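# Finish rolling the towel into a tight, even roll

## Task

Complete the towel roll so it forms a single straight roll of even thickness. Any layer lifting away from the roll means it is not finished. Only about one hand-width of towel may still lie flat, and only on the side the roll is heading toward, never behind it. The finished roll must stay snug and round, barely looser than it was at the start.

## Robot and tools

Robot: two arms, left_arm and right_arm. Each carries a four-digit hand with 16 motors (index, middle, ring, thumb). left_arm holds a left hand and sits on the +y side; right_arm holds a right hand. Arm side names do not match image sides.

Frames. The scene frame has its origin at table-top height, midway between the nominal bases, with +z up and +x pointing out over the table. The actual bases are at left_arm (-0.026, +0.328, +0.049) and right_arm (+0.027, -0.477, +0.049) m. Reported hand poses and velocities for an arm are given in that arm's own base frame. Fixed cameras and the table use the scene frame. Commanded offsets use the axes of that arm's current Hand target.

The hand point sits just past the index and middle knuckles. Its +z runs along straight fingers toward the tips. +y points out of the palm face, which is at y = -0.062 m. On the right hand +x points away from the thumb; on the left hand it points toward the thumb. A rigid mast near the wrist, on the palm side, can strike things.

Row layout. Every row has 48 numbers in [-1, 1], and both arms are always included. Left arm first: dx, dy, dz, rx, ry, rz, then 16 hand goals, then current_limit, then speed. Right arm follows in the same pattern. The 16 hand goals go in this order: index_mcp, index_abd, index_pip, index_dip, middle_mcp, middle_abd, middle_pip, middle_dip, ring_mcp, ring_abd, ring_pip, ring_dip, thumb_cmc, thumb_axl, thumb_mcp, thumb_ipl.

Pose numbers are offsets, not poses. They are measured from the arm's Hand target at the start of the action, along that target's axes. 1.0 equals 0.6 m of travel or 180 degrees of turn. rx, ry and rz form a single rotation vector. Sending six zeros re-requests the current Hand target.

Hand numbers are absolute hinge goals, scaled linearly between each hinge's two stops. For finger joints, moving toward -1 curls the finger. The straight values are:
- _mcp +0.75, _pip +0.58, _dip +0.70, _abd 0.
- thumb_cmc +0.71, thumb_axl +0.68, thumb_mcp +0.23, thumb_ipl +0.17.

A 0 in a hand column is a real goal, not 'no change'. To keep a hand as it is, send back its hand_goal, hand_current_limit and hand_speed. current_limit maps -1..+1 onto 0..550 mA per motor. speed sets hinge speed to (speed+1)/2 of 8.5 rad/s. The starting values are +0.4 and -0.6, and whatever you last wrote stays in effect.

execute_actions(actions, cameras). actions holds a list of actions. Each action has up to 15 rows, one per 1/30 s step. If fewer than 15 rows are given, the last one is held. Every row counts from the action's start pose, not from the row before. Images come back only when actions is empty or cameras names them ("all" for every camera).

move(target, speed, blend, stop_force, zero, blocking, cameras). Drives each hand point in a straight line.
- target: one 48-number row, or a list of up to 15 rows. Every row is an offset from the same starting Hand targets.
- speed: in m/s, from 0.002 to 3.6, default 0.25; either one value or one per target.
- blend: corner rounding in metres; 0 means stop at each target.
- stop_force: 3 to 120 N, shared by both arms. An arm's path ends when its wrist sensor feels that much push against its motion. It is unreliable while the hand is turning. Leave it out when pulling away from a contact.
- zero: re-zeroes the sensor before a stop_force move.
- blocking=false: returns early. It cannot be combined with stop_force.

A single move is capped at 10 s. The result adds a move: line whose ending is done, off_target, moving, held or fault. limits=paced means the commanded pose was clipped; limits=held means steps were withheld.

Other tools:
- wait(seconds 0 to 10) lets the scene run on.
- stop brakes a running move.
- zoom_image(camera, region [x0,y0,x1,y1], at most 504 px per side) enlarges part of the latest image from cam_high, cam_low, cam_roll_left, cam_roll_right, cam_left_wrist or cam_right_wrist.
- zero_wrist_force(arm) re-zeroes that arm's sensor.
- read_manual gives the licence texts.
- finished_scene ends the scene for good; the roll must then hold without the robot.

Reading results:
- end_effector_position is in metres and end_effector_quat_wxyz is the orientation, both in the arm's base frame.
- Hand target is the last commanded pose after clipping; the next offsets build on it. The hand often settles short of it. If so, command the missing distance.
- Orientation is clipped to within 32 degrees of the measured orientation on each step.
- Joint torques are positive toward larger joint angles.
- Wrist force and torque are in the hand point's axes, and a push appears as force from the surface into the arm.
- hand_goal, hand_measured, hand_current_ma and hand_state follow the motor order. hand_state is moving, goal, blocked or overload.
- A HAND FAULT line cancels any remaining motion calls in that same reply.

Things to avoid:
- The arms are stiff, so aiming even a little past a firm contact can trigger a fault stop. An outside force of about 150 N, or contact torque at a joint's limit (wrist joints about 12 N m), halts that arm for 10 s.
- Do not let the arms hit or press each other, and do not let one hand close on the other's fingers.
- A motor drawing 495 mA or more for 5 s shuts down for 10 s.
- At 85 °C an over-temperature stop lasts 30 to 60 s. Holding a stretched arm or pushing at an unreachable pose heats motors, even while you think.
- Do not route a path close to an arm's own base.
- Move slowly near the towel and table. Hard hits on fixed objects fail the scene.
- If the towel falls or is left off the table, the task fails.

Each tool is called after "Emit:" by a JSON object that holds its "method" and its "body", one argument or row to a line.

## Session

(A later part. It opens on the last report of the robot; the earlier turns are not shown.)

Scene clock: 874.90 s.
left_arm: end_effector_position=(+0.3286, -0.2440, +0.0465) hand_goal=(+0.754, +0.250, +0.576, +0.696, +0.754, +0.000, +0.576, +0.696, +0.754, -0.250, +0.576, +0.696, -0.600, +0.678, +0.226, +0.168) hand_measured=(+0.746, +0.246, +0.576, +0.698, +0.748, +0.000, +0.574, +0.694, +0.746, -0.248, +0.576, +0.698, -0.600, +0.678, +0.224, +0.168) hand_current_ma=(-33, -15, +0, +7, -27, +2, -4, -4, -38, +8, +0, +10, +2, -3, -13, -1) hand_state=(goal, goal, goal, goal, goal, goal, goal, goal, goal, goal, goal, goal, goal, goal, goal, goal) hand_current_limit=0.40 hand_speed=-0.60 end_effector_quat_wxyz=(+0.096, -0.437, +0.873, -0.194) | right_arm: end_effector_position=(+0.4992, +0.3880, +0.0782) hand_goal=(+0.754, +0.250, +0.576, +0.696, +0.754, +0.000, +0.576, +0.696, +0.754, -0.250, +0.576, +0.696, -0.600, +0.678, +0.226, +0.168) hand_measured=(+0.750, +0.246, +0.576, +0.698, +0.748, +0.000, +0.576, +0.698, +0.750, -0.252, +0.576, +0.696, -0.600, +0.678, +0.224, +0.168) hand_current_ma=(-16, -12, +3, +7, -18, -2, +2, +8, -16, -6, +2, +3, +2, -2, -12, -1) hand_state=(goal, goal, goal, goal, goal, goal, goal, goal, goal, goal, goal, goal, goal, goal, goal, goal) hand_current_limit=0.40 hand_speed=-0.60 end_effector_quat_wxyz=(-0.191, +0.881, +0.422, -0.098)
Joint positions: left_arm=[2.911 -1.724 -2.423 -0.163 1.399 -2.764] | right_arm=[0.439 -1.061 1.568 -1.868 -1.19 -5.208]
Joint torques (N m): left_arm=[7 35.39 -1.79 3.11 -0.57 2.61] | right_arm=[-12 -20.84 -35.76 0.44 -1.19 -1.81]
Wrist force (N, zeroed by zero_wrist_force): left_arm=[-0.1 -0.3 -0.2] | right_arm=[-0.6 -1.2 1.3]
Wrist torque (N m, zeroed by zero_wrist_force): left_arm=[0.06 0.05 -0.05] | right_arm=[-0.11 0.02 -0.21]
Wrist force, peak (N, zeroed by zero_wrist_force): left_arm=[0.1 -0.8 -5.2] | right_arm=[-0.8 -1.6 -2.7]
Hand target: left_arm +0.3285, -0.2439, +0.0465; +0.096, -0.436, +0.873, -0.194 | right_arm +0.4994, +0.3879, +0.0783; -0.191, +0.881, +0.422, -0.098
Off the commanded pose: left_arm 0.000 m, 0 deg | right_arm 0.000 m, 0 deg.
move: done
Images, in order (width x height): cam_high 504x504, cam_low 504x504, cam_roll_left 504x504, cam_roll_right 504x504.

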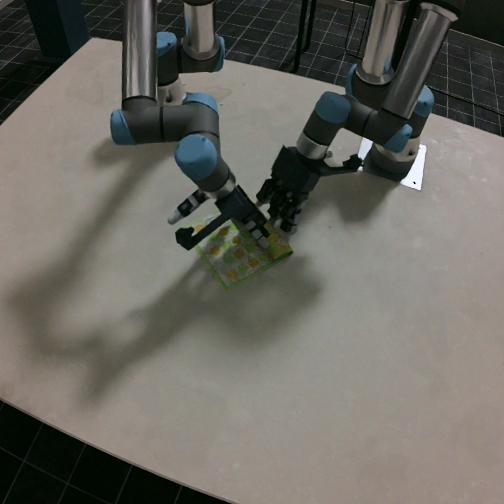

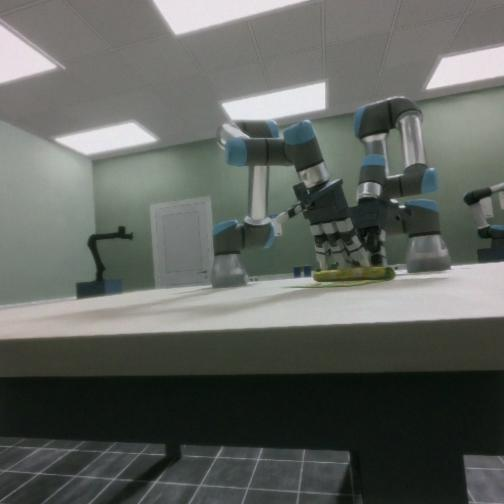

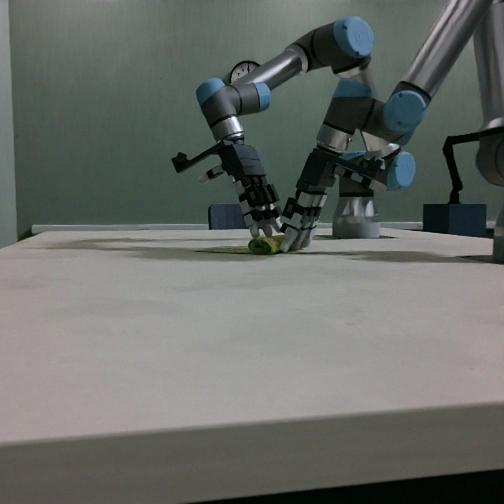

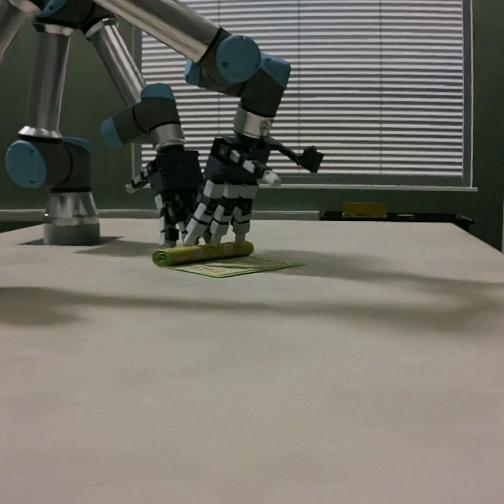

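Emit:
{"method": "move", "body": {
  "target": [
    [0,0,0,0,0,0,0.754,0.25,0.576,0.696,0.754,0,0.576,0.696,0.754,-0.25,0.576,0.696,-0.6,0.678,0.226,0.168,0.4,-0.6, 0,-0.0157,0.0165,0,0,0,0.754,0.25,0.576,0.696,0.754,0,0.576,0.696,0.754,-0.25,0.576,0.696,-0.6,0.678,0.226,0.168,0.4,-0.6],
    [0,-0.0091,0.0042,0,0,0,0.754,0.25,0.576,0.696,0.754,0,0.576,0.696,0.754,-0.25,0.576,0.696,-0.6,0.678,0.226,0.168,0.4,-0.6, 0,-0.0157,0.0165,0,0,0,0.754,0.25,0.576,0.696,0.754,0,0.576,0.696,0.754,-0.25,0.576,0.696,-0.6,0.678,0.226,0.168,0.4,-0.6]
  ],
  "speed": 0.05,
  "cameras": ["cam_high","cam_roll_left","cam_roll_right","cam_low"]
}}

Emit:
{"method": "zoom_image", "body": {
  "camera": "cam_roll_right",
  "region": [120, 190, 310, 290]
}}

Emit:
{"method": "zoom_image", "body": {
  "camera": "cam_roll_left",
  "region": [200, 180, 340, 270]
}}

Emit:
{"method": "zoom_image", "body": {
  "camera": "cam_high",
  "region": [180, 170, 320, 290]
}}

Emit:
{"method": "zoom_image", "body": {
  "camera": "cam_low",
  "region": [280, 210, 420, 310]
}}

Scene clock: 915.13 s.
left_arm: end_effector_position=(+0.3334, -0.2476, +0.0465) hand_goal=(+0.754, +0.250, +0.576, +0.696, +0.754, +0.000, +0.576, +0.696, +0.754, -0.250, +0.576, +0.696, -0.600, +0.678, +0.226, +0.168) hand_measured=(+0.746, +0.246, +0.574, +0.696, +0.742, +0.000, +0.572, +0.694, +0.744, -0.248, +0.574, +0.696, -0.600, +0.678, +0.224, +0.168) hand_current_ma=(-33, -10, -7, +3, -57, +2, -20, -4, -40, +8, -7, +3, +2, -3, -13, -1) hand_state=(goal, goal, goal, goal, goal, goal, goal, goal, goal, goal, goal, goal, goal, goal, goal, goal) hand_current_limit=0.40 hand_speed=-0.60 end_effector_quat_wxyz=(+0.096, -0.437, +0.873, -0.194) end_effector_velocity=(-0.002, +0.001, +0.000) end_effector_angular_velocity=(+0.001, +0.001, -0.003) | right_arm: end_effector_position=(+0.4894, +0.3958, +0.0733) hand_goal=(+0.754, +0.250, +0.576, +0.696, +0.754, +0.000, +0.576, +0.696, +0.754, -0.250, +0.576, +0.696, -0.600, +0.678, +0.226, +0.168) hand_measured=(+0.750, +0.246, +0.576, +0.698, +0.748, +0.000, +0.574, +0.696, +0.748, -0.252, +0.576, +0.696, -0.600, +0.678, +0.224, +0.168) hand_current_ma=(-16, -12, +3, +6, -25, -2, -3, +3, -21, -6, -2, +3, +2, -2, -12, -1) hand_state=(goal, goal, goal, goal, goal, goal, goal, goal, goal, goal, goal, goal, goal, goal, goal, goal) hand_current_limit=0.40 hand_speed=-0.60 end_effector_quat_wxyz=(-0.191, +0.881, +0.422, -0.098)
Joint positions: left_arm=[2.904 -1.736 -2.407 -0.166 1.402 -2.77] | right_arm=[0.456 -1.061 1.585 -1.891 -1.187 -5.189]
Joint velocities: left_arm=[0 0.004 -0.005 0 0 0.003] | right_arm=[within noise]
Joint torques (N m): left_arm=[7.54 38.64 -0.61 3.59 -0.61 2.48] | right_arm=[-12.58 -66.91 -31.17 0.81 0.47 -1.68]
Wrist force (N, zeroed by zero_wrist_force): left_arm=[0.2 0.3 -0.6] | right_arm=[-0.6 -1.1 0.3]
Wrist torque (N m, zeroed by zero_wrist_force): left_arm=[0.03 0.05 -0.03] | right_arm=[-0.08 0.14 -0.22]
Wrist force, peak (N, zeroed by zero_wrist_force): left_arm=[0.4 -0.4 -1.4] | right_arm=[-0.9 -1.6 1.7]
Hand target: left_arm +0.3333, -0.2475, +0.0466; +0.096, -0.436, +0.873, -0.194 | right_arm +0.4894, +0.3958, +0.0733; -0.191, +0.881, +0.422, -0.098
Off the commanded pose: left_arm 0.000 m, 0 deg | right_arm 0.000 m, 0 deg.
move: done
Images, in order (width x height): cam_high 504x504, cam_low 504x504, cam_roll_left 504x504, cam_roll_right 504x504.

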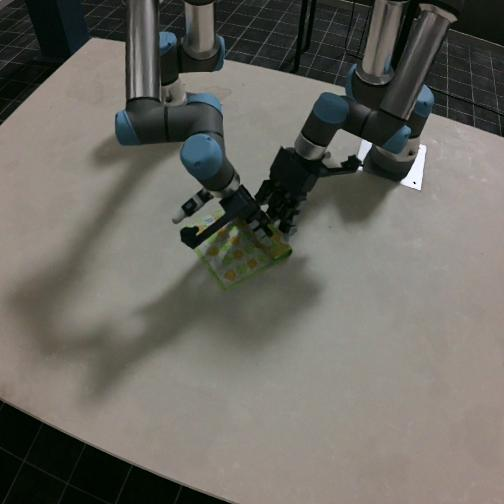

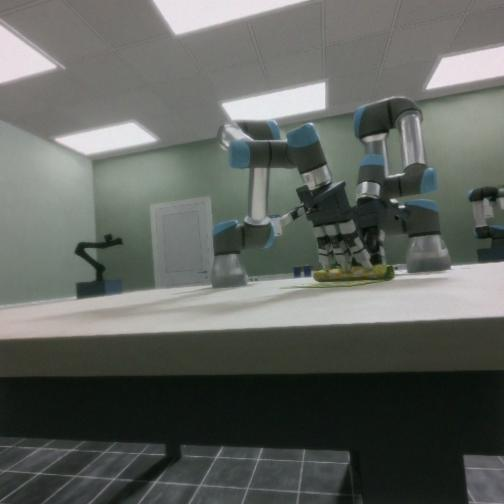

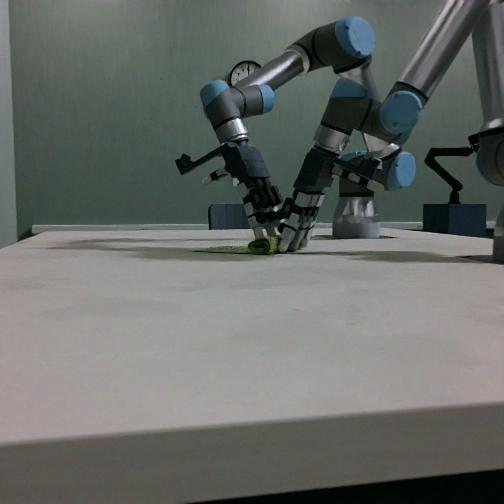

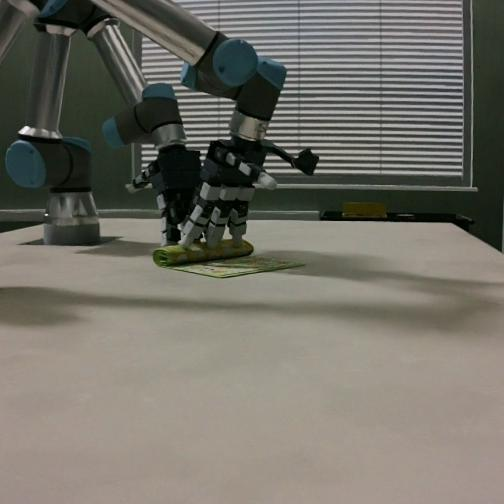

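Scaled by 2.653 from the camera's 504x504 image, which has a finer 720x720 frame.

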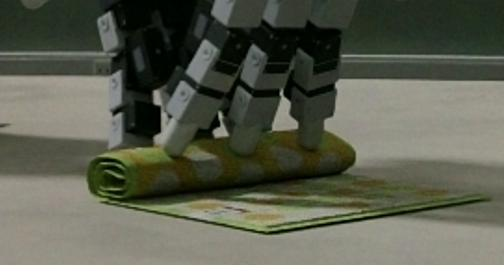

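Scaled by 3.600 from the camera's 504x504 image, which has a finer 720x720 frame.

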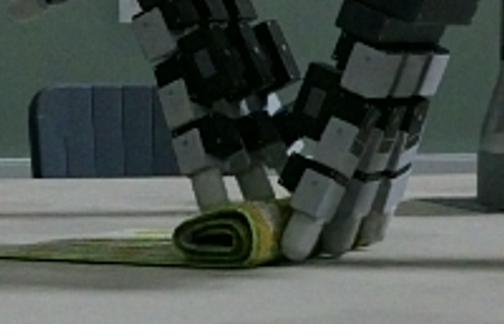

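Scaled by 3.600 from the camera's 504x504 image, which has a finer 720x720 frame.

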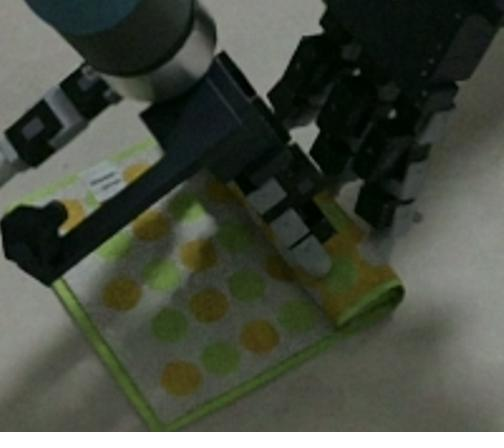

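Scaled by 3.600 from the camera's 504x504 image, which has a finer 720x720 frame.

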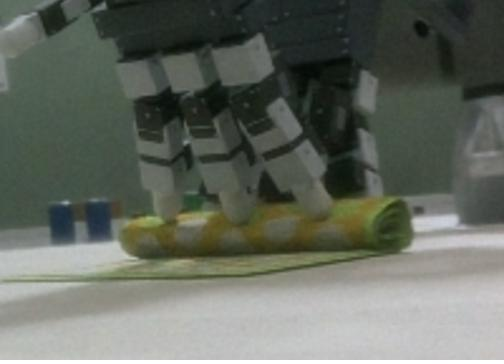

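Emit:
{"method": "move", "body": {
  "target": [
    [0,-0.0067,-0.0143,0,0,0,0.754,0.25,0.576,0.696,0.754,0,0.576,0.696,0.754,-0.25,0.576,0.696,-0.6,0.678,0.226,0.168,0.4,-0.6, 0,0.0127,0.0088,0,0,0,0.754,0.25,0.576,0.696,0.754,0,0.576,0.696,0.754,-0.25,0.576,0.696,-0.6,0.678,0.226,0.168,0.4,-0.6],
    [0,-0.0186,-0.0281,0,0,0,0.754,0.25,0.576,0.696,0.754,0,0.576,0.696,0.754,-0.25,0.576,0.696,-0.6,0.678,0.226,0.168,0.4,-0.6, 0,0.0231,0.0232,0,0,0,0.754,0.25,0.576,0.696,0.754,0,0.576,0.696,0.754,-0.25,0.576,0.696,-0.6,0.678,0.226,0.168,0.4,-0.6],
    [0,-0.0274,-0.0351,0,0,0,0.754,0.25,0.576,0.696,0.754,0,0.576,0.696,0.754,-0.25,0.576,0.696,-0.6,0.678,0.226,0.168,0.4,-0.6, 0,0.0270,0.0316,0,0,0,0.754,0.25,0.576,0.696,0.754,0,0.576,0.696,0.754,-0.25,0.576,0.696,-0.6,0.678,0.226,0.168,0.4,-0.6]
  ],
  "speed": 0.04,
  "blend": 0.003,
  "cameras": ["cam_high","cam_roll_left","cam_roll_right","cam_low"]
}}

Emit:
{"method": "zoom_image", "body": {
  "camera": "cam_roll_right",
  "region": [120, 190, 310, 290]
}}

Emit:
{"method": "zoom_image", "body": {
  "camera": "cam_roll_left",
  "region": [200, 180, 340, 270]
}}

Emit:
{"method": "zoom_image", "body": {
  "camera": "cam_high",
  "region": [180, 170, 320, 290]
}}

Emit:
{"method": "zoom_image", "body": {
  "camera": "cam_low",
  "region": [280, 210, 420, 310]
}}

Scene clock: 932.00 s.
left_arm: end_effector_position=(+0.3383, -0.2512, +0.0728) hand_goal=(+0.754, +0.250, +0.576, +0.696, +0.754, +0.000, +0.576, +0.696, +0.754, -0.250, +0.576, +0.696, -0.600, +0.678, +0.226, +0.168) hand_measured=(+0.732, +0.248, +0.564, +0.692, +0.718, +0.000, +0.554, +0.686, +0.720, -0.250, +0.560, +0.688, -0.600, +0.678, +0.224, +0.168) hand_current_ma=(-98, -10, -54, -18, -173, +1, -92, -38, -157, +2, -65, -36, +2, -3, -13, -1) hand_state=(blocked, goal, goal, goal, blocked, goal, blocked, goal, blocked, goal, goal, goal, goal, goal, goal, goal) hand_current_limit=0.40 hand_speed=-0.60 end_effector_quat_wxyz=(+0.096, -0.436, +0.873, -0.194) | right_arm: end_effector_position=(+0.4945, +0.3913, +0.0491) hand_goal=(+0.754, +0.250, +0.576, +0.696, +0.754, +0.000, +0.576, +0.696, +0.754, -0.250, +0.576, +0.696, -0.600, +0.678, +0.226, +0.168) hand_measured=(+0.806, +0.280, +0.616, +0.716, +0.820, +0.028, +0.622, +0.726, +0.820, -0.236, +0.624, +0.730, -0.600, +0.678, +0.224, +0.168) hand_current_ma=(+235, +105, +166, +77, +305, +93, +189, +123, +303, +45, +198, +136, +2, -2, -12, -1) hand_state=(blocked, blocked, blocked, blocked, blocked, blocked, blocked, blocked, blocked, goal, blocked, blocked, goal, goal, goal, goal) hand_current_limit=0.40 hand_speed=-0.60 end_effector_quat_wxyz=(-0.191, +0.881, +0.422, -0.098)
Joint positions: left_arm=[2.898 -1.676 -2.368 -0.264 1.404 -2.775] | right_arm=[0.447 -1.029 1.603 -1.938 -1.189 -5.199]
Joint torques (N m): left_arm=[6.48 6.58 1.15 7.12 -0.14 0.75] | right_arm=[0.89 -31.94 -6.95 1.77 -1.46 0.16]
Wrist force (N, zeroed by zero_wrist_force): left_arm=[-0.4 4.0 -0.6] | right_arm=[-3.9 -4.8 -40.4]
Wrist torque (N m, zeroed by zero_wrist_force): left_arm=[-0.22 -0.06 -0.18] | right_arm=[4.23 0.69 -0.62]
Wrist force, peak (N, zeroed by zero_wrist_force): left_arm=[-0.2 4.6 -0.5] | right_arm=[-4.0 -4.9 -41.4]
Hand target: left_arm +0.3382, -0.2511, +0.0726; +0.096, -0.436, +0.873, -0.194 | right_arm +0.4946, +0.3913, +0.0493; -0.191, +0.881, +0.422, -0.098
Off the commanded pose: left_arm 0.000 m, 0 deg | right_arm 0.000 m, 0 deg.
move: done
Images, in order (width x height): cam_high 504x504, cam_low 504x504, cam_roll_left 504x504, cam_roll_right 504x504.

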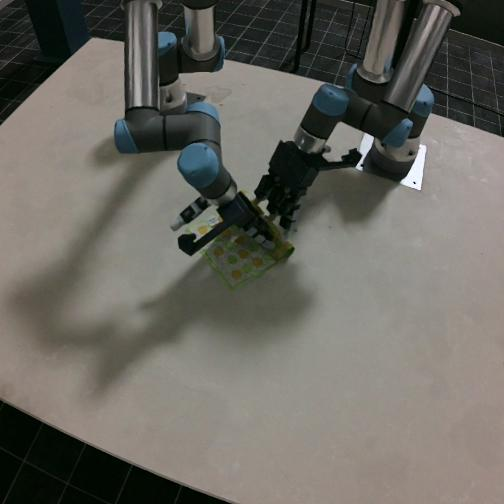

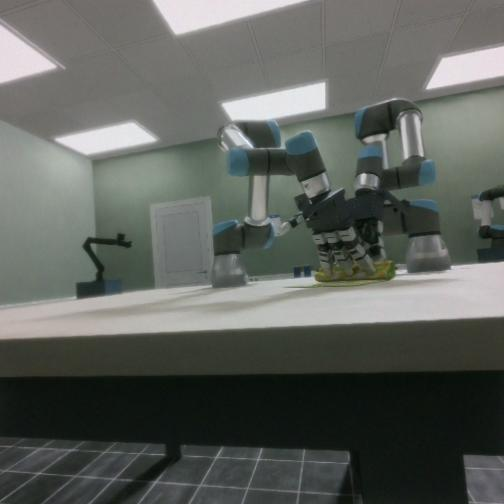

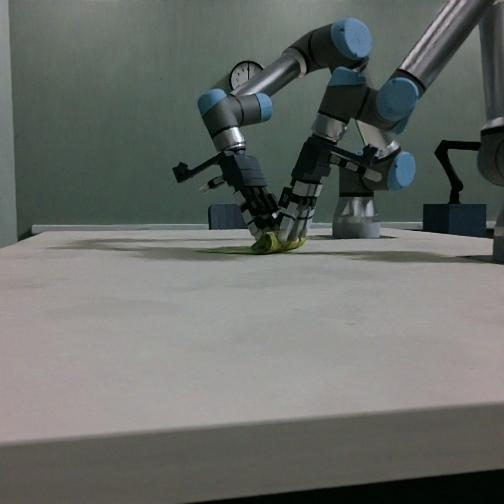

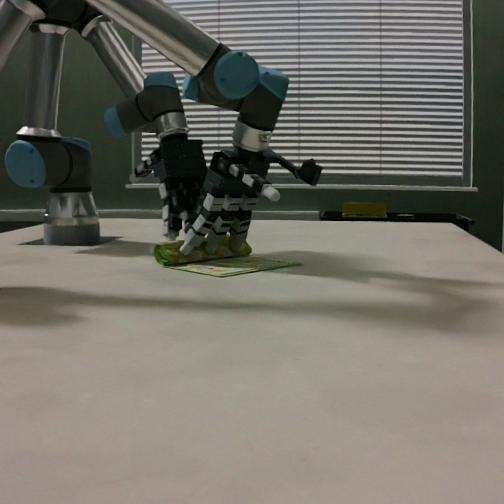

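Scaled by 2.653 from the camera's 504x504 image, which has a finer 720x720 frame.

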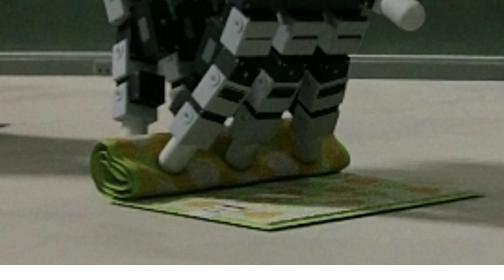

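Scaled by 3.600 from the camera's 504x504 image, which has a finer 720x720 frame.

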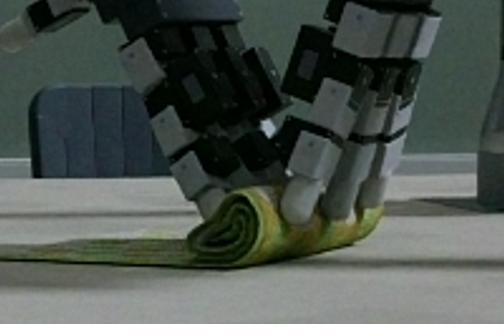

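Scaled by 3.600 from the camera's 504x504 image, which has a finer 720x720 frame.

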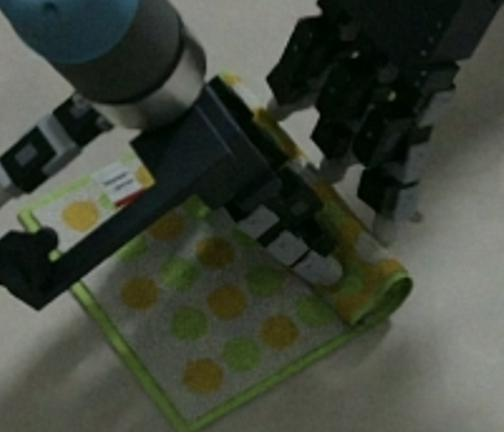

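Scaled by 3.600 from the camera's 504x504 image, which has a finer 720x720 frame.

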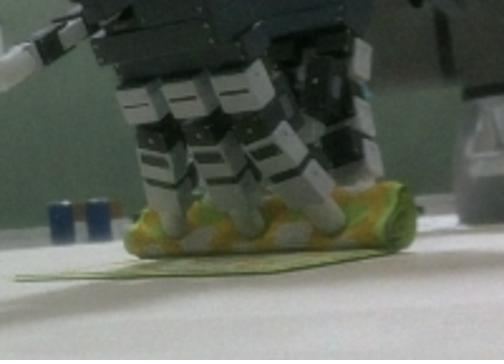

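Emit:
{"method": "move", "body": {
  "target": [0,0.0453,-0.0211,0,0,0,0.754,0.25,0.576,0.696,0.754,0,0.576,0.696,0.754,-0.25,0.576,0.696,-0.6,0.678,0.226,0.168,0.4,-0.6, 0,0.0312,-0.0513,0,0,0,0.754,0.25,0.576,0.696,0.754,0,0.576,0.696,0.754,-0.25,0.576,0.696,-0.6,0.678,0.226,0.168,0.4,-0.6],
  "speed": 0.08,
  "cameras": ["cam_high","cam_roll_left","cam_roll_right","cam_low"]
}}

Emit:
{"method": "zoom_image", "body": {
  "camera": "cam_roll_right",
  "region": [120, 190, 310, 290]
}}

Emit:
{"method": "zoom_image", "body": {
  "camera": "cam_roll_left",
  "region": [200, 180, 340, 270]
}}

Emit:
{"method": "zoom_image", "body": {
  "camera": "cam_high",
  "region": [180, 170, 320, 290]
}}

Emit:
{"method": "zoom_image", "body": {
  "camera": "cam_low",
  "region": [280, 210, 420, 310]
}}

Scene clock: 944.87 s.
left_arm: end_effector_position=(+0.3141, -0.2331, +0.0726) hand_goal=(+0.754, +0.250, +0.576, +0.696, +0.754, +0.000, +0.576, +0.696, +0.754, -0.250, +0.576, +0.696, -0.600, +0.678, +0.226, +0.168) hand_measured=(+0.744, +0.246, +0.570, +0.694, +0.742, -0.002, +0.572, +0.694, +0.742, -0.252, +0.572, +0.692, -0.600, +0.678, +0.224, +0.168) hand_current_ma=(-48, -13, -22, -11, -50, -5, -20, -10, -56, -4, -18, -13, +2, -3, -13, -1) hand_state=(goal, goal, goal, goal, goal, goal, goal, goal, goal, goal, goal, goal, goal, goal, goal, goal) hand_current_limit=0.40 hand_speed=-0.60 end_effector_quat_wxyz=(+0.096, -0.436, +0.873, -0.194) | right_arm: end_effector_position=(+0.5182, +0.3727, +0.0696) hand_goal=(+0.754, +0.250, +0.576, +0.696, +0.754, +0.000, +0.576, +0.696, +0.754, -0.250, +0.576, +0.696, -0.600, +0.678, +0.226, +0.168) hand_measured=(+0.750, +0.252, +0.578, +0.698, +0.750, +0.002, +0.578, +0.698, +0.750, -0.248, +0.578, +0.698, -0.600, +0.678, +0.222, +0.168) hand_current_ma=(-12, +5, +3, +7, -14, +7, +3, +9, -13, +5, +3, +9, +3, -2, -13, -1) hand_state=(goal, goal, goal, goal, goal, goal, goal, goal, goal, goal, goal, goal, goal, goal, goal, goal) hand_current_limit=0.40 hand_speed=-0.60 end_effector_quat_wxyz=(-0.191, +0.881, +0.422, -0.097)
Joint positions: left_arm=[2.932 -1.605 -2.445 -0.263 1.391 -2.744] | right_arm=[0.406 -1.038 1.553 -1.863 -1.198 -5.242]
Joint torques (N m): left_arm=[-7.55 2.89 31.45 1.24 1.6 -2.72] | right_arm=[10.89 -48.39 -7.14 -5.2 2.6 1.28]
Wrist force (N, zeroed by zero_wrist_force): left_arm=[0.5 -0.5 -0.5] | right_arm=[-0.4 -1.1 0.9]
Wrist torque (N m, zeroed by zero_wrist_force): left_arm=[0.09 -0.04 -0.10] | right_arm=[-0.07 0.02 -0.02]
Wrist force, peak (N, zeroed by zero_wrist_force): left_arm=[-0.5 4.4 -0.6] | right_arm=[-4.1 -5.2 -40.6]
Hand target: left_arm +0.3142, -0.2331, +0.0726; +0.096, -0.436, +0.873, -0.194 | right_arm +0.5180, +0.3728, +0.0694; -0.191, +0.881, +0.422, -0.098
Off the commanded pose: left_arm 0.000 m, 0 deg | right_arm 0.000 m, 0 deg.
move: done
Images, in order (width x height): cam_high 504x504, cam_low 504x504, cam_roll_left 504x504, cam_roll_right 504x504.

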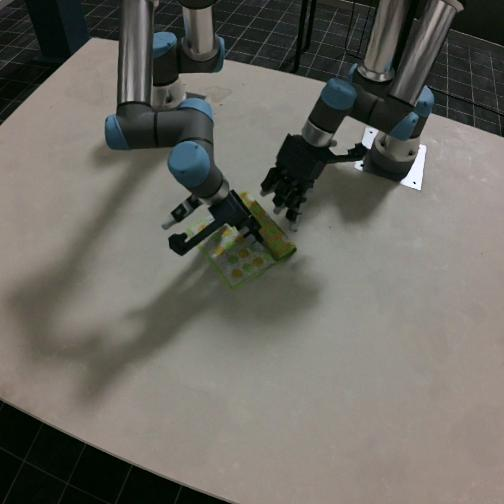

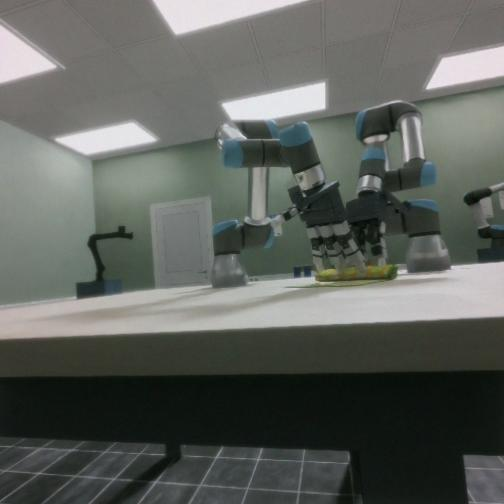

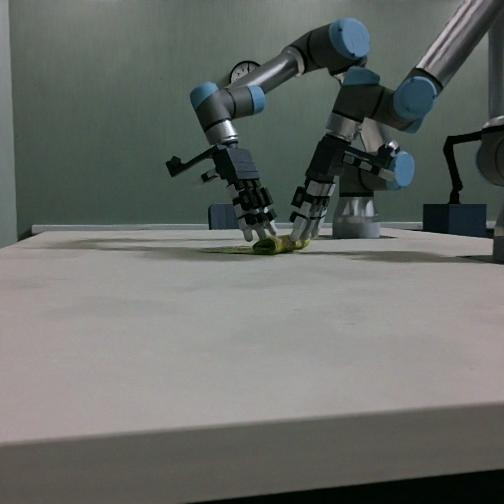

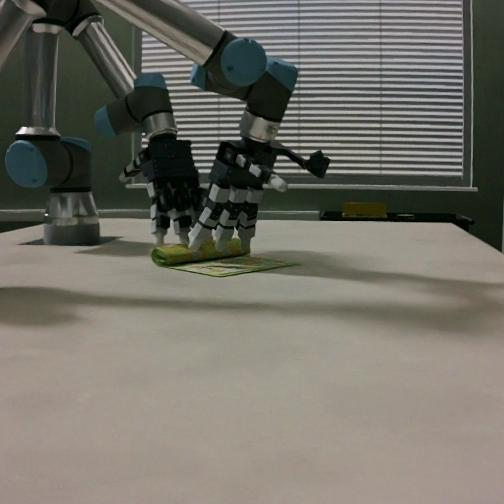

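Scaled by 2.653 from the camera's 504x504 image, which has a finer 720x720 frame.

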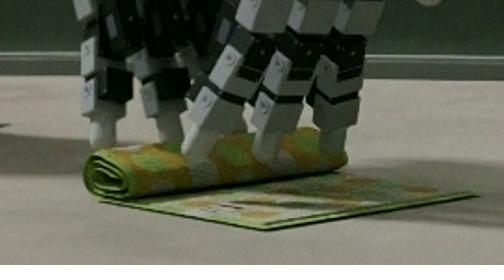

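Scaled by 3.600 from the camera's 504x504 image, which has a finer 720x720 frame.

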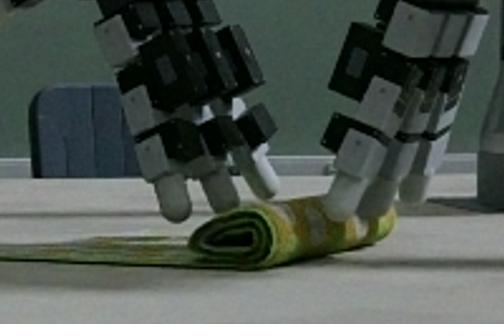

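Scaled by 3.600 from the camera's 504x504 image, which has a finer 720x720 frame.

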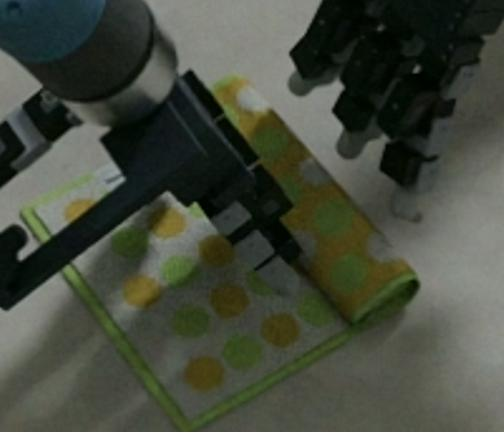

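Scaled by 3.600 from the camera's 504x504 image, which has a finer 720x720 frame.

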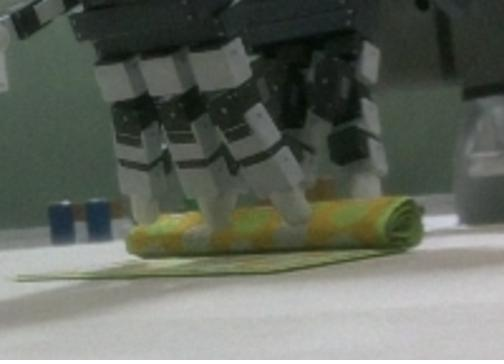

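Emit:
{"method": "move", "body": {
  "target": [
    [0,0.019,0.0408,0,0,0,0.754,0.25,0.576,0.696,0.754,0,0.576,0.696,0.754,-0.25,0.576,0.696,-0.6,0.678,0.226,0.168,0.4,-0.6, 0,0.0997,-0.0465,0,0,0,0.754,0.25,0.576,0.696,0.754,0,0.576,0.696,0.754,-0.25,0.576,0.696,-0.6,0.678,0.226,0.168,0.4,-0.6],
    [0,-0.0021,0.0507,0,0,0,0.754,0.25,0.576,0.696,0.754,0,0.576,0.696,0.754,-0.25,0.576,0.696,-0.6,0.678,0.226,0.168,0.4,-0.6, 0,0.1152,-0.0133,0,0,0,0.754,0.25,0.576,0.696,0.754,0,0.576,0.696,0.754,-0.25,0.576,0.696,-0.6,0.678,0.226,0.168,0.4,-0.6]
  ],
  "speed": [0.1,0.03],
  "cameras": ["cam_high","cam_roll_left","cam_roll_right","cam_low"]
}}

Emit:
{"method": "zoom_image", "body": {
  "camera": "cam_roll_right",
  "region": [120, 190, 310, 290]
}}

Emit:
{"method": "zoom_image", "body": {
  "camera": "cam_roll_left",
  "region": [180, 180, 320, 270]
}}

Emit:
{"method": "zoom_image", "body": {
  "camera": "cam_high",
  "region": [180, 170, 320, 300]
}}

Scene clock: 987.60 s.
left_arm: end_effector_position=(+0.3255, -0.2416, +0.0456) hand_goal=(+0.754, +0.250, +0.576, +0.696, +0.754, +0.000, +0.576, +0.696, +0.754, -0.250, +0.576, +0.696, -0.600, +0.678, +0.226, +0.168) hand_measured=(+0.744, +0.246, +0.570, +0.694, +0.744, +0.000, +0.572, +0.694, +0.742, -0.250, +0.572, +0.692, -0.600, +0.678, +0.224, +0.168) hand_current_ma=(-46, -13, -21, -11, -49, -2, -20, -10, -54, -2, -17, -13, +2, -3, -13, -1) hand_state=(goal, goal, goal, goal, goal, goal, goal, goal, goal, goal, goal, goal, goal, goal, goal, goal) hand_current_limit=0.40 hand_speed=-0.60 end_effector_quat_wxyz=(+0.096, -0.436, +0.873, -0.194) | right_arm: end_effector_position=(+0.5694, +0.3313, +0.0474) hand_goal=(+0.754, +0.250, +0.576, +0.696, +0.754, +0.000, +0.576, +0.696, +0.754, -0.250, +0.576, +0.696, -0.600, +0.678, +0.226, +0.168) hand_measured=(+0.750, +0.252, +0.578, +0.698, +0.750, +0.002, +0.576, +0.698, +0.752, -0.250, +0.576, +0.698, -0.600, +0.678, +0.222, +0.168) hand_current_ma=(-14, +4, +3, +7, -12, +7, +3, +9, -3, +0, +3, +9, +2, -2, -13, -1) hand_state=(goal, goal, goal, goal, goal, goal, goal, goal, goal, goal, goal, goal, goal, goal, goal, goal) hand_current_limit=0.40 hand_speed=-0.60 end_effector_quat_wxyz=(-0.191, +0.881, +0.422, -0.098) end_effector_velocity=(-0.002, -0.001, +0.000) end_effector_angular_velocity=(-0.002, +0.007, +0.000)
Joint positions: left_arm=[2.915 -1.719 -2.434 -0.158 1.398 -2.759] | right_arm=[0.32 -0.969 1.494 -1.841 -1.218 -5.331]
Joint velocities: left_arm=[within noise] | right_arm=[-0.001 0 0 0.008 0 -0.001]
Joint torques (N m): left_arm=[7.02 30.27 -1.07 1.49 0.78 0.06] | right_arm=[-11.46 -48.03 -24.53 1.04 -0.71 -1.44]
Wrist force (N, zeroed by zero_wrist_force): left_arm=[0.2 -0.4 -0.4] | right_arm=[-1.7 -1.8 -3.4]
Wrist torque (N m, zeroed by zero_wrist_force): left_arm=[0.06 0.03 -0.14] | right_arm=[0.33 0.29 -0.17]
Wrist force, peak (N, zeroed by zero_wrist_force): left_arm=[0.4 -0.5 -3.9] | right_arm=[-1.6 -1.9 -3.5]
Hand target: left_arm +0.3253, -0.2415, +0.0456; +0.096, -0.436, +0.873, -0.194 | right_arm +0.5695, +0.3313, +0.0477; -0.191, +0.881, +0.422, -0.098
Off the commanded pose: left_arm 0.000 m, 0 deg | right_arm 0.000 m, 0 deg.
move: done
Images, in order (width x height): cam_high 504x504, cam_low 504x504, cam_roll_left 504x504, cam_roll_right 504x504.

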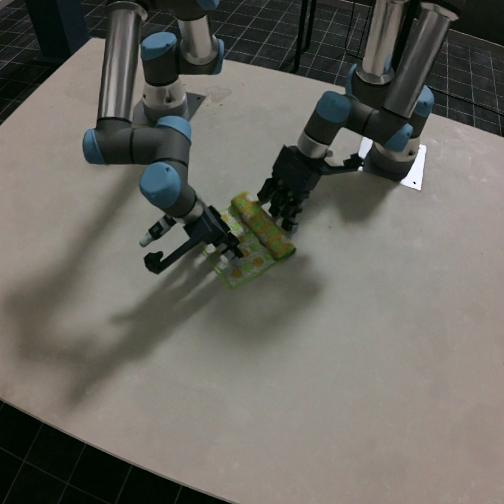

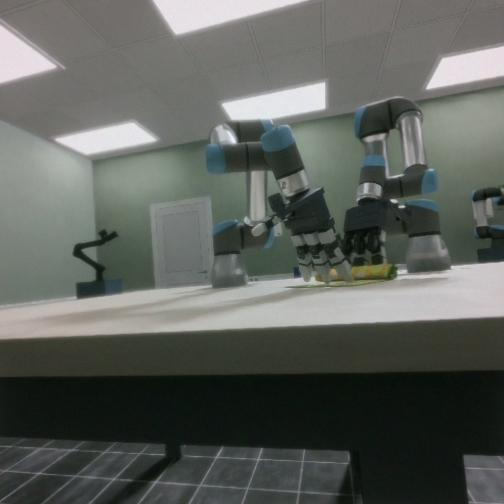

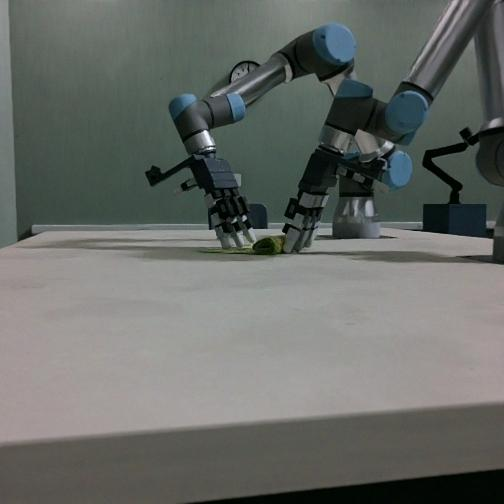

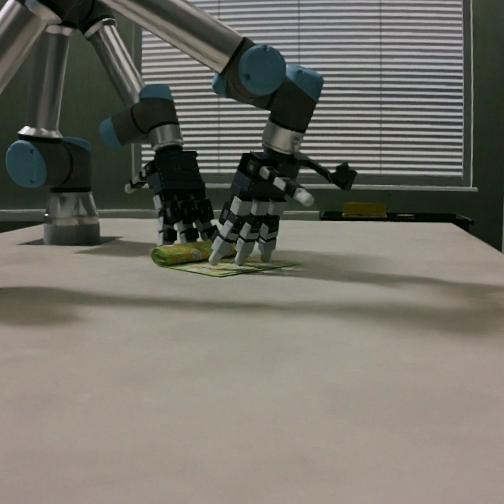

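Scaled by 2.653 from the camera's 504x504 image, which has a finer 720x720 frame.

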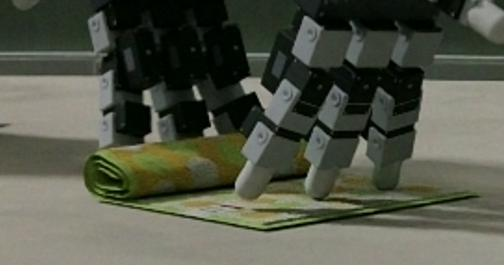

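Scaled by 3.600 from the camera's 504x504 image, which has a finer 720x720 frame.

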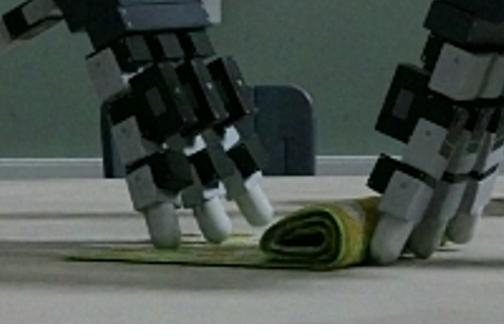

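Scaled by 3.600 from the camera's 504x504 image, which has a finer 720x720 frame.

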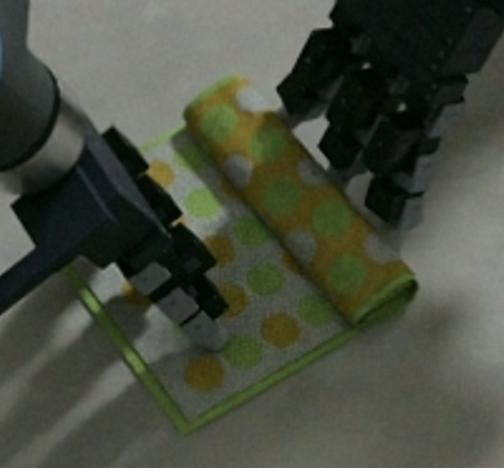

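Emit:
{"method": "move", "body": {
  "target": [
    [0,-0.0245,-0.0103,0,0,0,0.754,0.25,0.576,0.696,0.754,0,0.576,0.696,0.754,-0.25,0.576,0.696,-0.6,0.678,0.226,0.168,0.4,-0.6, 0,0,0,0,0,0,0.754,0.25,0.576,0.696,0.754,0,0.576,0.696,0.754,-0.25,0.576,0.696,-0.6,0.678,0.226,0.168,0.4,-0.6],
    [0,-0.0579,-0.0173,0,0,0,0.754,0.25,0.576,0.696,0.754,0,0.576,0.696,0.754,-0.25,0.576,0.696,-0.6,0.678,0.226,0.168,0.4,-0.6, 0,0,0,0,0,0,0.754,0.25,0.576,0.696,0.754,0,0.576,0.696,0.754,-0.25,0.576,0.696,-0.6,0.678,0.226,0.168,0.4,-0.6]
  ],
  "speed": 0.05,
  "blend": 0.003,
  "cameras": ["cam_high","cam_roll_left","cam_roll_right"]
}}

Emit:
{"method": "zoom_image", "body": {
  "camera": "cam_roll_right",
  "region": [120, 190, 310, 290]
}}

Emit:
{"method": "zoom_image", "body": {
  "camera": "cam_roll_left",
  "region": [180, 180, 320, 270]
}}

Emit:
{"method": "zoom_image", "body": {
  "camera": "cam_high",
  "region": [180, 170, 320, 300]
}}

Scene clock: 1002.20 s.
left_arm: end_effector_position=(+0.3471, -0.2578, +0.0697) hand_goal=(+0.754, +0.250, +0.576, +0.696, +0.754, +0.000, +0.576, +0.696, +0.754, -0.250, +0.576, +0.696, -0.600, +0.678, +0.226, +0.168) hand_measured=(+0.744, +0.246, +0.570, +0.694, +0.744, +0.000, +0.572, +0.694, +0.742, -0.250, +0.572, +0.692, -0.600, +0.678, +0.224, +0.168) hand_current_ma=(-45, -12, -21, -10, -42, -2, -14, -8, -54, -1, -17, -13, +2, -3, -13, -1) hand_state=(goal, goal, goal, goal, goal, goal, goal, goal, goal, goal, goal, goal, goal, goal, goal, goal) hand_current_limit=0.40 hand_speed=-0.60 end_effector_quat_wxyz=(+0.096, -0.437, +0.873, -0.194) | right_arm: end_effector_position=(+0.5695, +0.3313, +0.0477) hand_goal=(+0.754, +0.250, +0.576, +0.696, +0.754, +0.000, +0.576, +0.696, +0.754, -0.250, +0.576, +0.696, -0.600, +0.678, +0.226, +0.168) hand_measured=(+0.750, +0.252, +0.578, +0.698, +0.750, +0.002, +0.576, +0.698, +0.752, -0.250, +0.576, +0.698, -0.600, +0.678, +0.222, +0.168) hand_current_ma=(-14, +4, +3, +7, -12, +7, +3, +9, -3, -1, +3, +8, +2, -2, -13, -1) hand_state=(goal, goal, goal, goal, goal, goal, goal, goal, goal, goal, goal, goal, goal, goal, goal, goal) hand_current_limit=0.40 hand_speed=-0.60 end_effector_quat_wxyz=(-0.191, +0.881, +0.422, -0.098)
Joint positions: left_arm=[2.887 -1.709 -2.341 -0.256 1.409 -2.786] | right_arm=[0.32 -0.97 1.494 -1.841 -1.218 -5.331]
Joint torques (N m): left_arm=[6.64 8.54 -1.88 5.61 -0.89 2.64] | right_arm=[-11.23 -68.28 -27.79 1.16 -1.56 1.47]
Wrist force (N, zeroed by zero_wrist_force): left_arm=[0.4 -0.4 -0.1] | right_arm=[-1.4 -1.9 -3.4]
Wrist torque (N m, zeroed by zero_wrist_force): left_arm=[0.04 -0.02 0.00] | right_arm=[0.31 0.31 -0.14]
Wrist force, peak (N, zeroed by zero_wrist_force): left_arm=[0.7 1.4 0.2] | right_arm=[-1.2 -2.2 -3.8]
Hand target: left_arm +0.3470, -0.2578, +0.0696; +0.096, -0.436, +0.873, -0.194 | right_arm +0.5695, +0.3313, +0.0477; -0.191, +0.881, +0.422, -0.098
Off the commanded pose: left_arm 0.000 m, 0 deg | right_arm 0.000 m, 0 deg.
move: done
Images, in order (width x height): cam_high 504x504, cam_roll_left 504x504, cam_roll_right 504x504.

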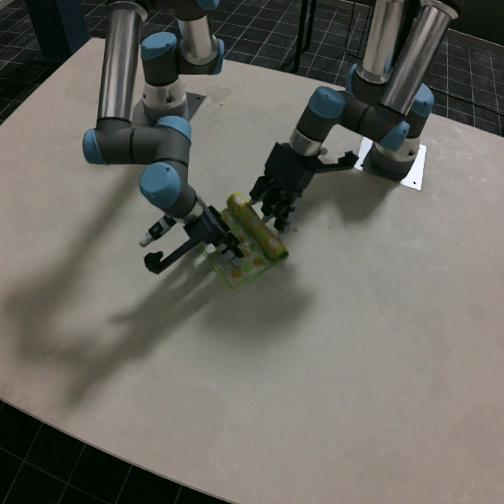

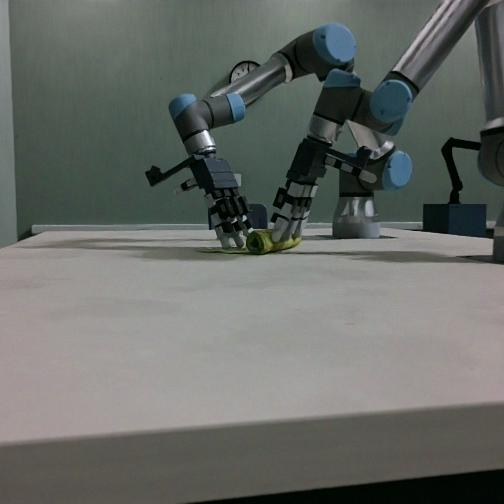

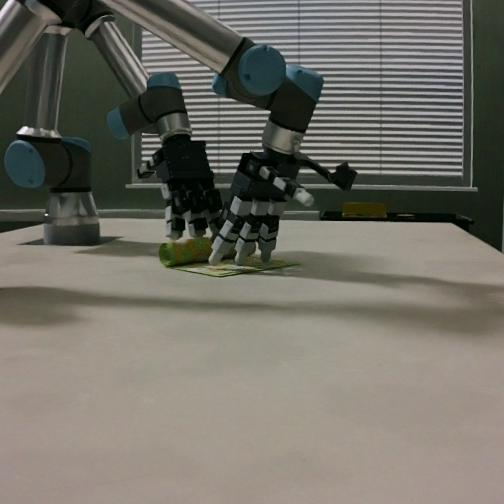

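Scaled by 2.653 from the camera's 504x504 image, which has a finer 720x720 frame.

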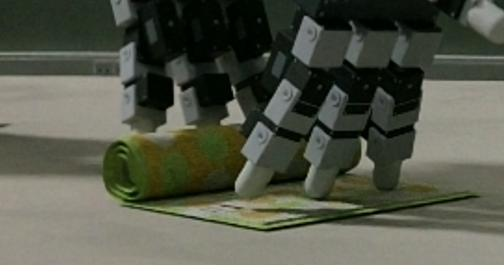

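Scaled by 3.600 from the camera's 504x504 image, which has a finer 720x720 frame.

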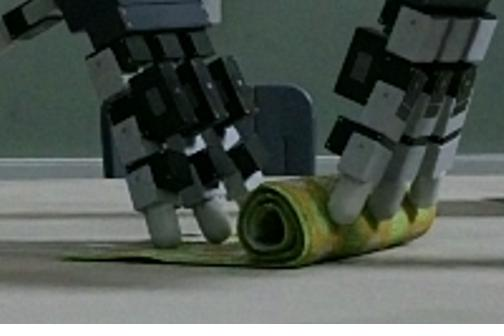

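Scaled by 3.600 from the camera's 504x504 image, which has a finer 720x720 frame.

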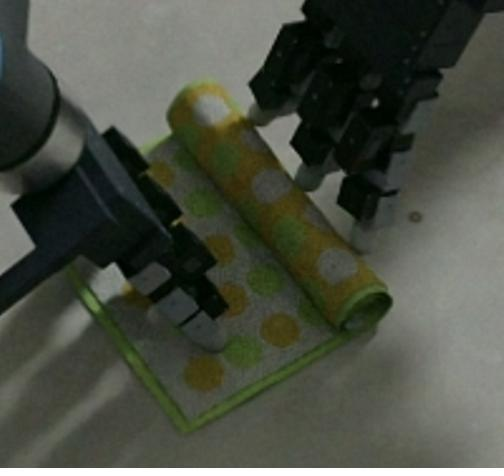

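Emit:
{"method": "move", "body": {
  "target": [
    [0,-0.0406,-0.0019,0,0,0,0.754,0.25,0.576,0.696,0.754,0,0.576,0.696,0.754,-0.25,0.576,0.696,-0.6,0.678,0.226,0.168,0.4,-0.6, 0,0,0,0,0,0,0.754,0.25,0.576,0.696,0.754,0,0.576,0.696,0.754,-0.25,0.576,0.696,-0.6,0.678,0.226,0.168,0.4,-0.6],
    [0,-0.0845,0.0054,0,0,0,0.754,0.25,0.576,0.696,0.754,0,0.576,0.696,0.754,-0.25,0.576,0.696,-0.6,0.678,0.226,0.168,0.4,-0.6, 0,0,0,0,0,0,0.754,0.25,0.576,0.696,0.754,0,0.576,0.696,0.754,-0.25,0.576,0.696,-0.6,0.678,0.226,0.168,0.4,-0.6]
  ],
  "speed": 0.05,
  "blend": 0.003,
  "cameras": ["cam_high","cam_roll_left","cam_roll_right"]
}}

Emit:
{"method": "zoom_image", "body": {
  "camera": "cam_roll_right",
  "region": [120, 190, 310, 290]
}}

Emit:
{"method": "zoom_image", "body": {
  "camera": "cam_roll_left",
  "region": [180, 180, 320, 270]
}}

Emit:
{"method": "zoom_image", "body": {
  "camera": "cam_high",
  "region": [180, 170, 320, 300]
}}

Scene clock: 1017.97 s.
left_arm: end_effector_position=(+0.3849, -0.2862, +0.0880) hand_goal=(+0.754, +0.250, +0.576, +0.696, +0.754, +0.000, +0.576, +0.696, +0.754, -0.250, +0.576, +0.696, -0.600, +0.678, +0.226, +0.168) hand_measured=(+0.744, +0.246, +0.570, +0.694, +0.744, +0.000, +0.572, +0.694, +0.742, -0.250, +0.572, +0.692, -0.600, +0.678, +0.224, +0.168) hand_current_ma=(-45, -12, -21, -10, -42, -2, -14, -8, -54, -1, -17, -12, +2, -3, -13, -1) hand_state=(goal, goal, goal, goal, goal, goal, goal, goal, goal, goal, goal, goal, goal, goal, goal, goal) hand_current_limit=0.40 hand_speed=-0.60 end_effector_quat_wxyz=(+0.096, -0.437, +0.873, -0.194) | right_arm: end_effector_position=(+0.5695, +0.3313, +0.0477) hand_goal=(+0.754, +0.250, +0.576, +0.696, +0.754, +0.000, +0.576, +0.696, +0.754, -0.250, +0.576, +0.696, -0.600, +0.678, +0.226, +0.168) hand_measured=(+0.750, +0.252, +0.578, +0.698, +0.750, +0.002, +0.576, +0.698, +0.752, -0.250, +0.576, +0.698, -0.600, +0.678, +0.222, +0.168) hand_current_ma=(-14, +4, +3, +7, -12, +7, +3, +9, -3, -1, +3, +8, +2, -2, -13, -1) hand_state=(goal, goal, goal, goal, goal, goal, goal, goal, goal, goal, goal, goal, goal, goal, goal, goal) hand_current_limit=0.40 hand_speed=-0.60 end_effector_quat_wxyz=(-0.191, +0.881, +0.422, -0.098)
Joint positions: left_arm=[2.846 -1.766 -2.197 -0.337 1.425 -2.824] | right_arm=[0.32 -0.97 1.494 -1.841 -1.218 -5.331]
Joint torques (N m): left_arm=[7.08 42.87 1.56 5.5 -0.82 2.61] | right_arm=[-11.61 -67.16 -28.6 0.9 -1.51 1.59]
Wrist force (N, zeroed by zero_wrist_force): left_arm=[0.3 -0.9 -0.3] | right_arm=[-1.2 -1.9 -3.3]
Wrist torque (N m, zeroed by zero_wrist_force): left_arm=[-0.01 -0.06 0.01] | right_arm=[0.32 0.28 -0.13]
Wrist force, peak (N, zeroed by zero_wrist_force): left_arm=[0.4 1.5 -0.4] | right_arm=[-1.3 -2.1 -3.8]
Hand target: left_arm +0.3849, -0.2862, +0.0881; +0.096, -0.436, +0.873, -0.194 | right_arm +0.5695, +0.3313, +0.0477; -0.191, +0.881, +0.422, -0.098
Off the commanded pose: left_arm 0.000 m, 0 deg | right_arm 0.000 m, 0 deg.
move: done
Images, in order (width x height): cam_high 504x504, cam_roll_left 504x504, cam_roll_right 504x504.

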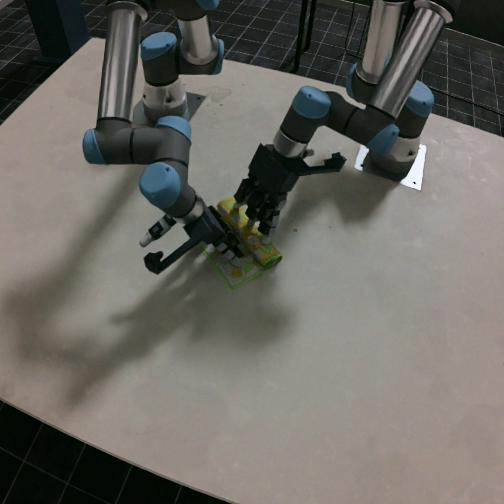

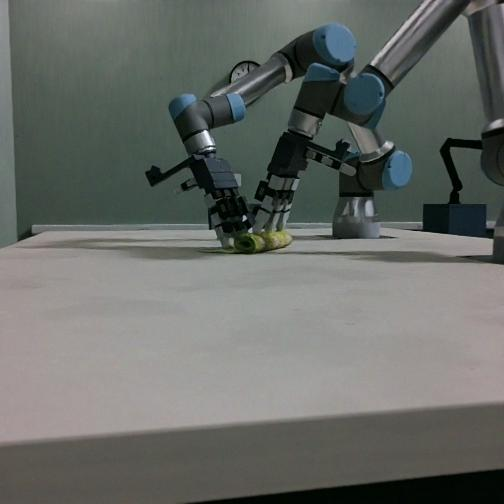

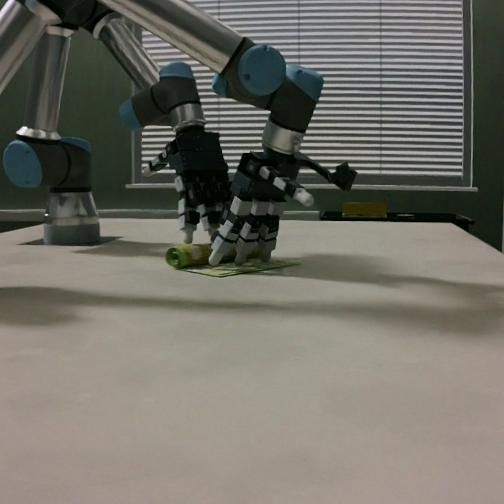

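Scaled by 2.653 from the camera's 504x504 image, which has a finer 720x720 frame.

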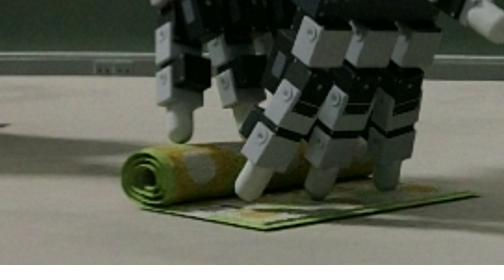

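Scaled by 3.600 from the camera's 504x504 image, which has a finer 720x720 frame.

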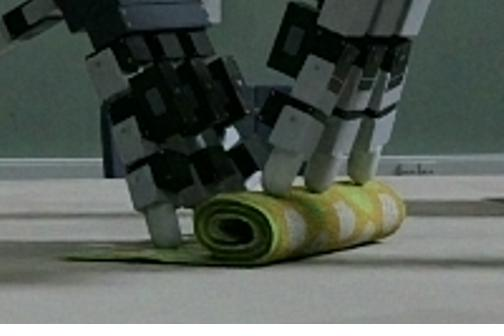

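Scaled by 3.600 from the camera's 504x504 image, which has a finer 720x720 frame.

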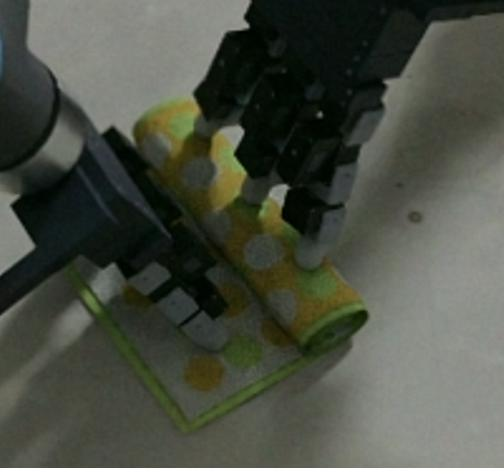

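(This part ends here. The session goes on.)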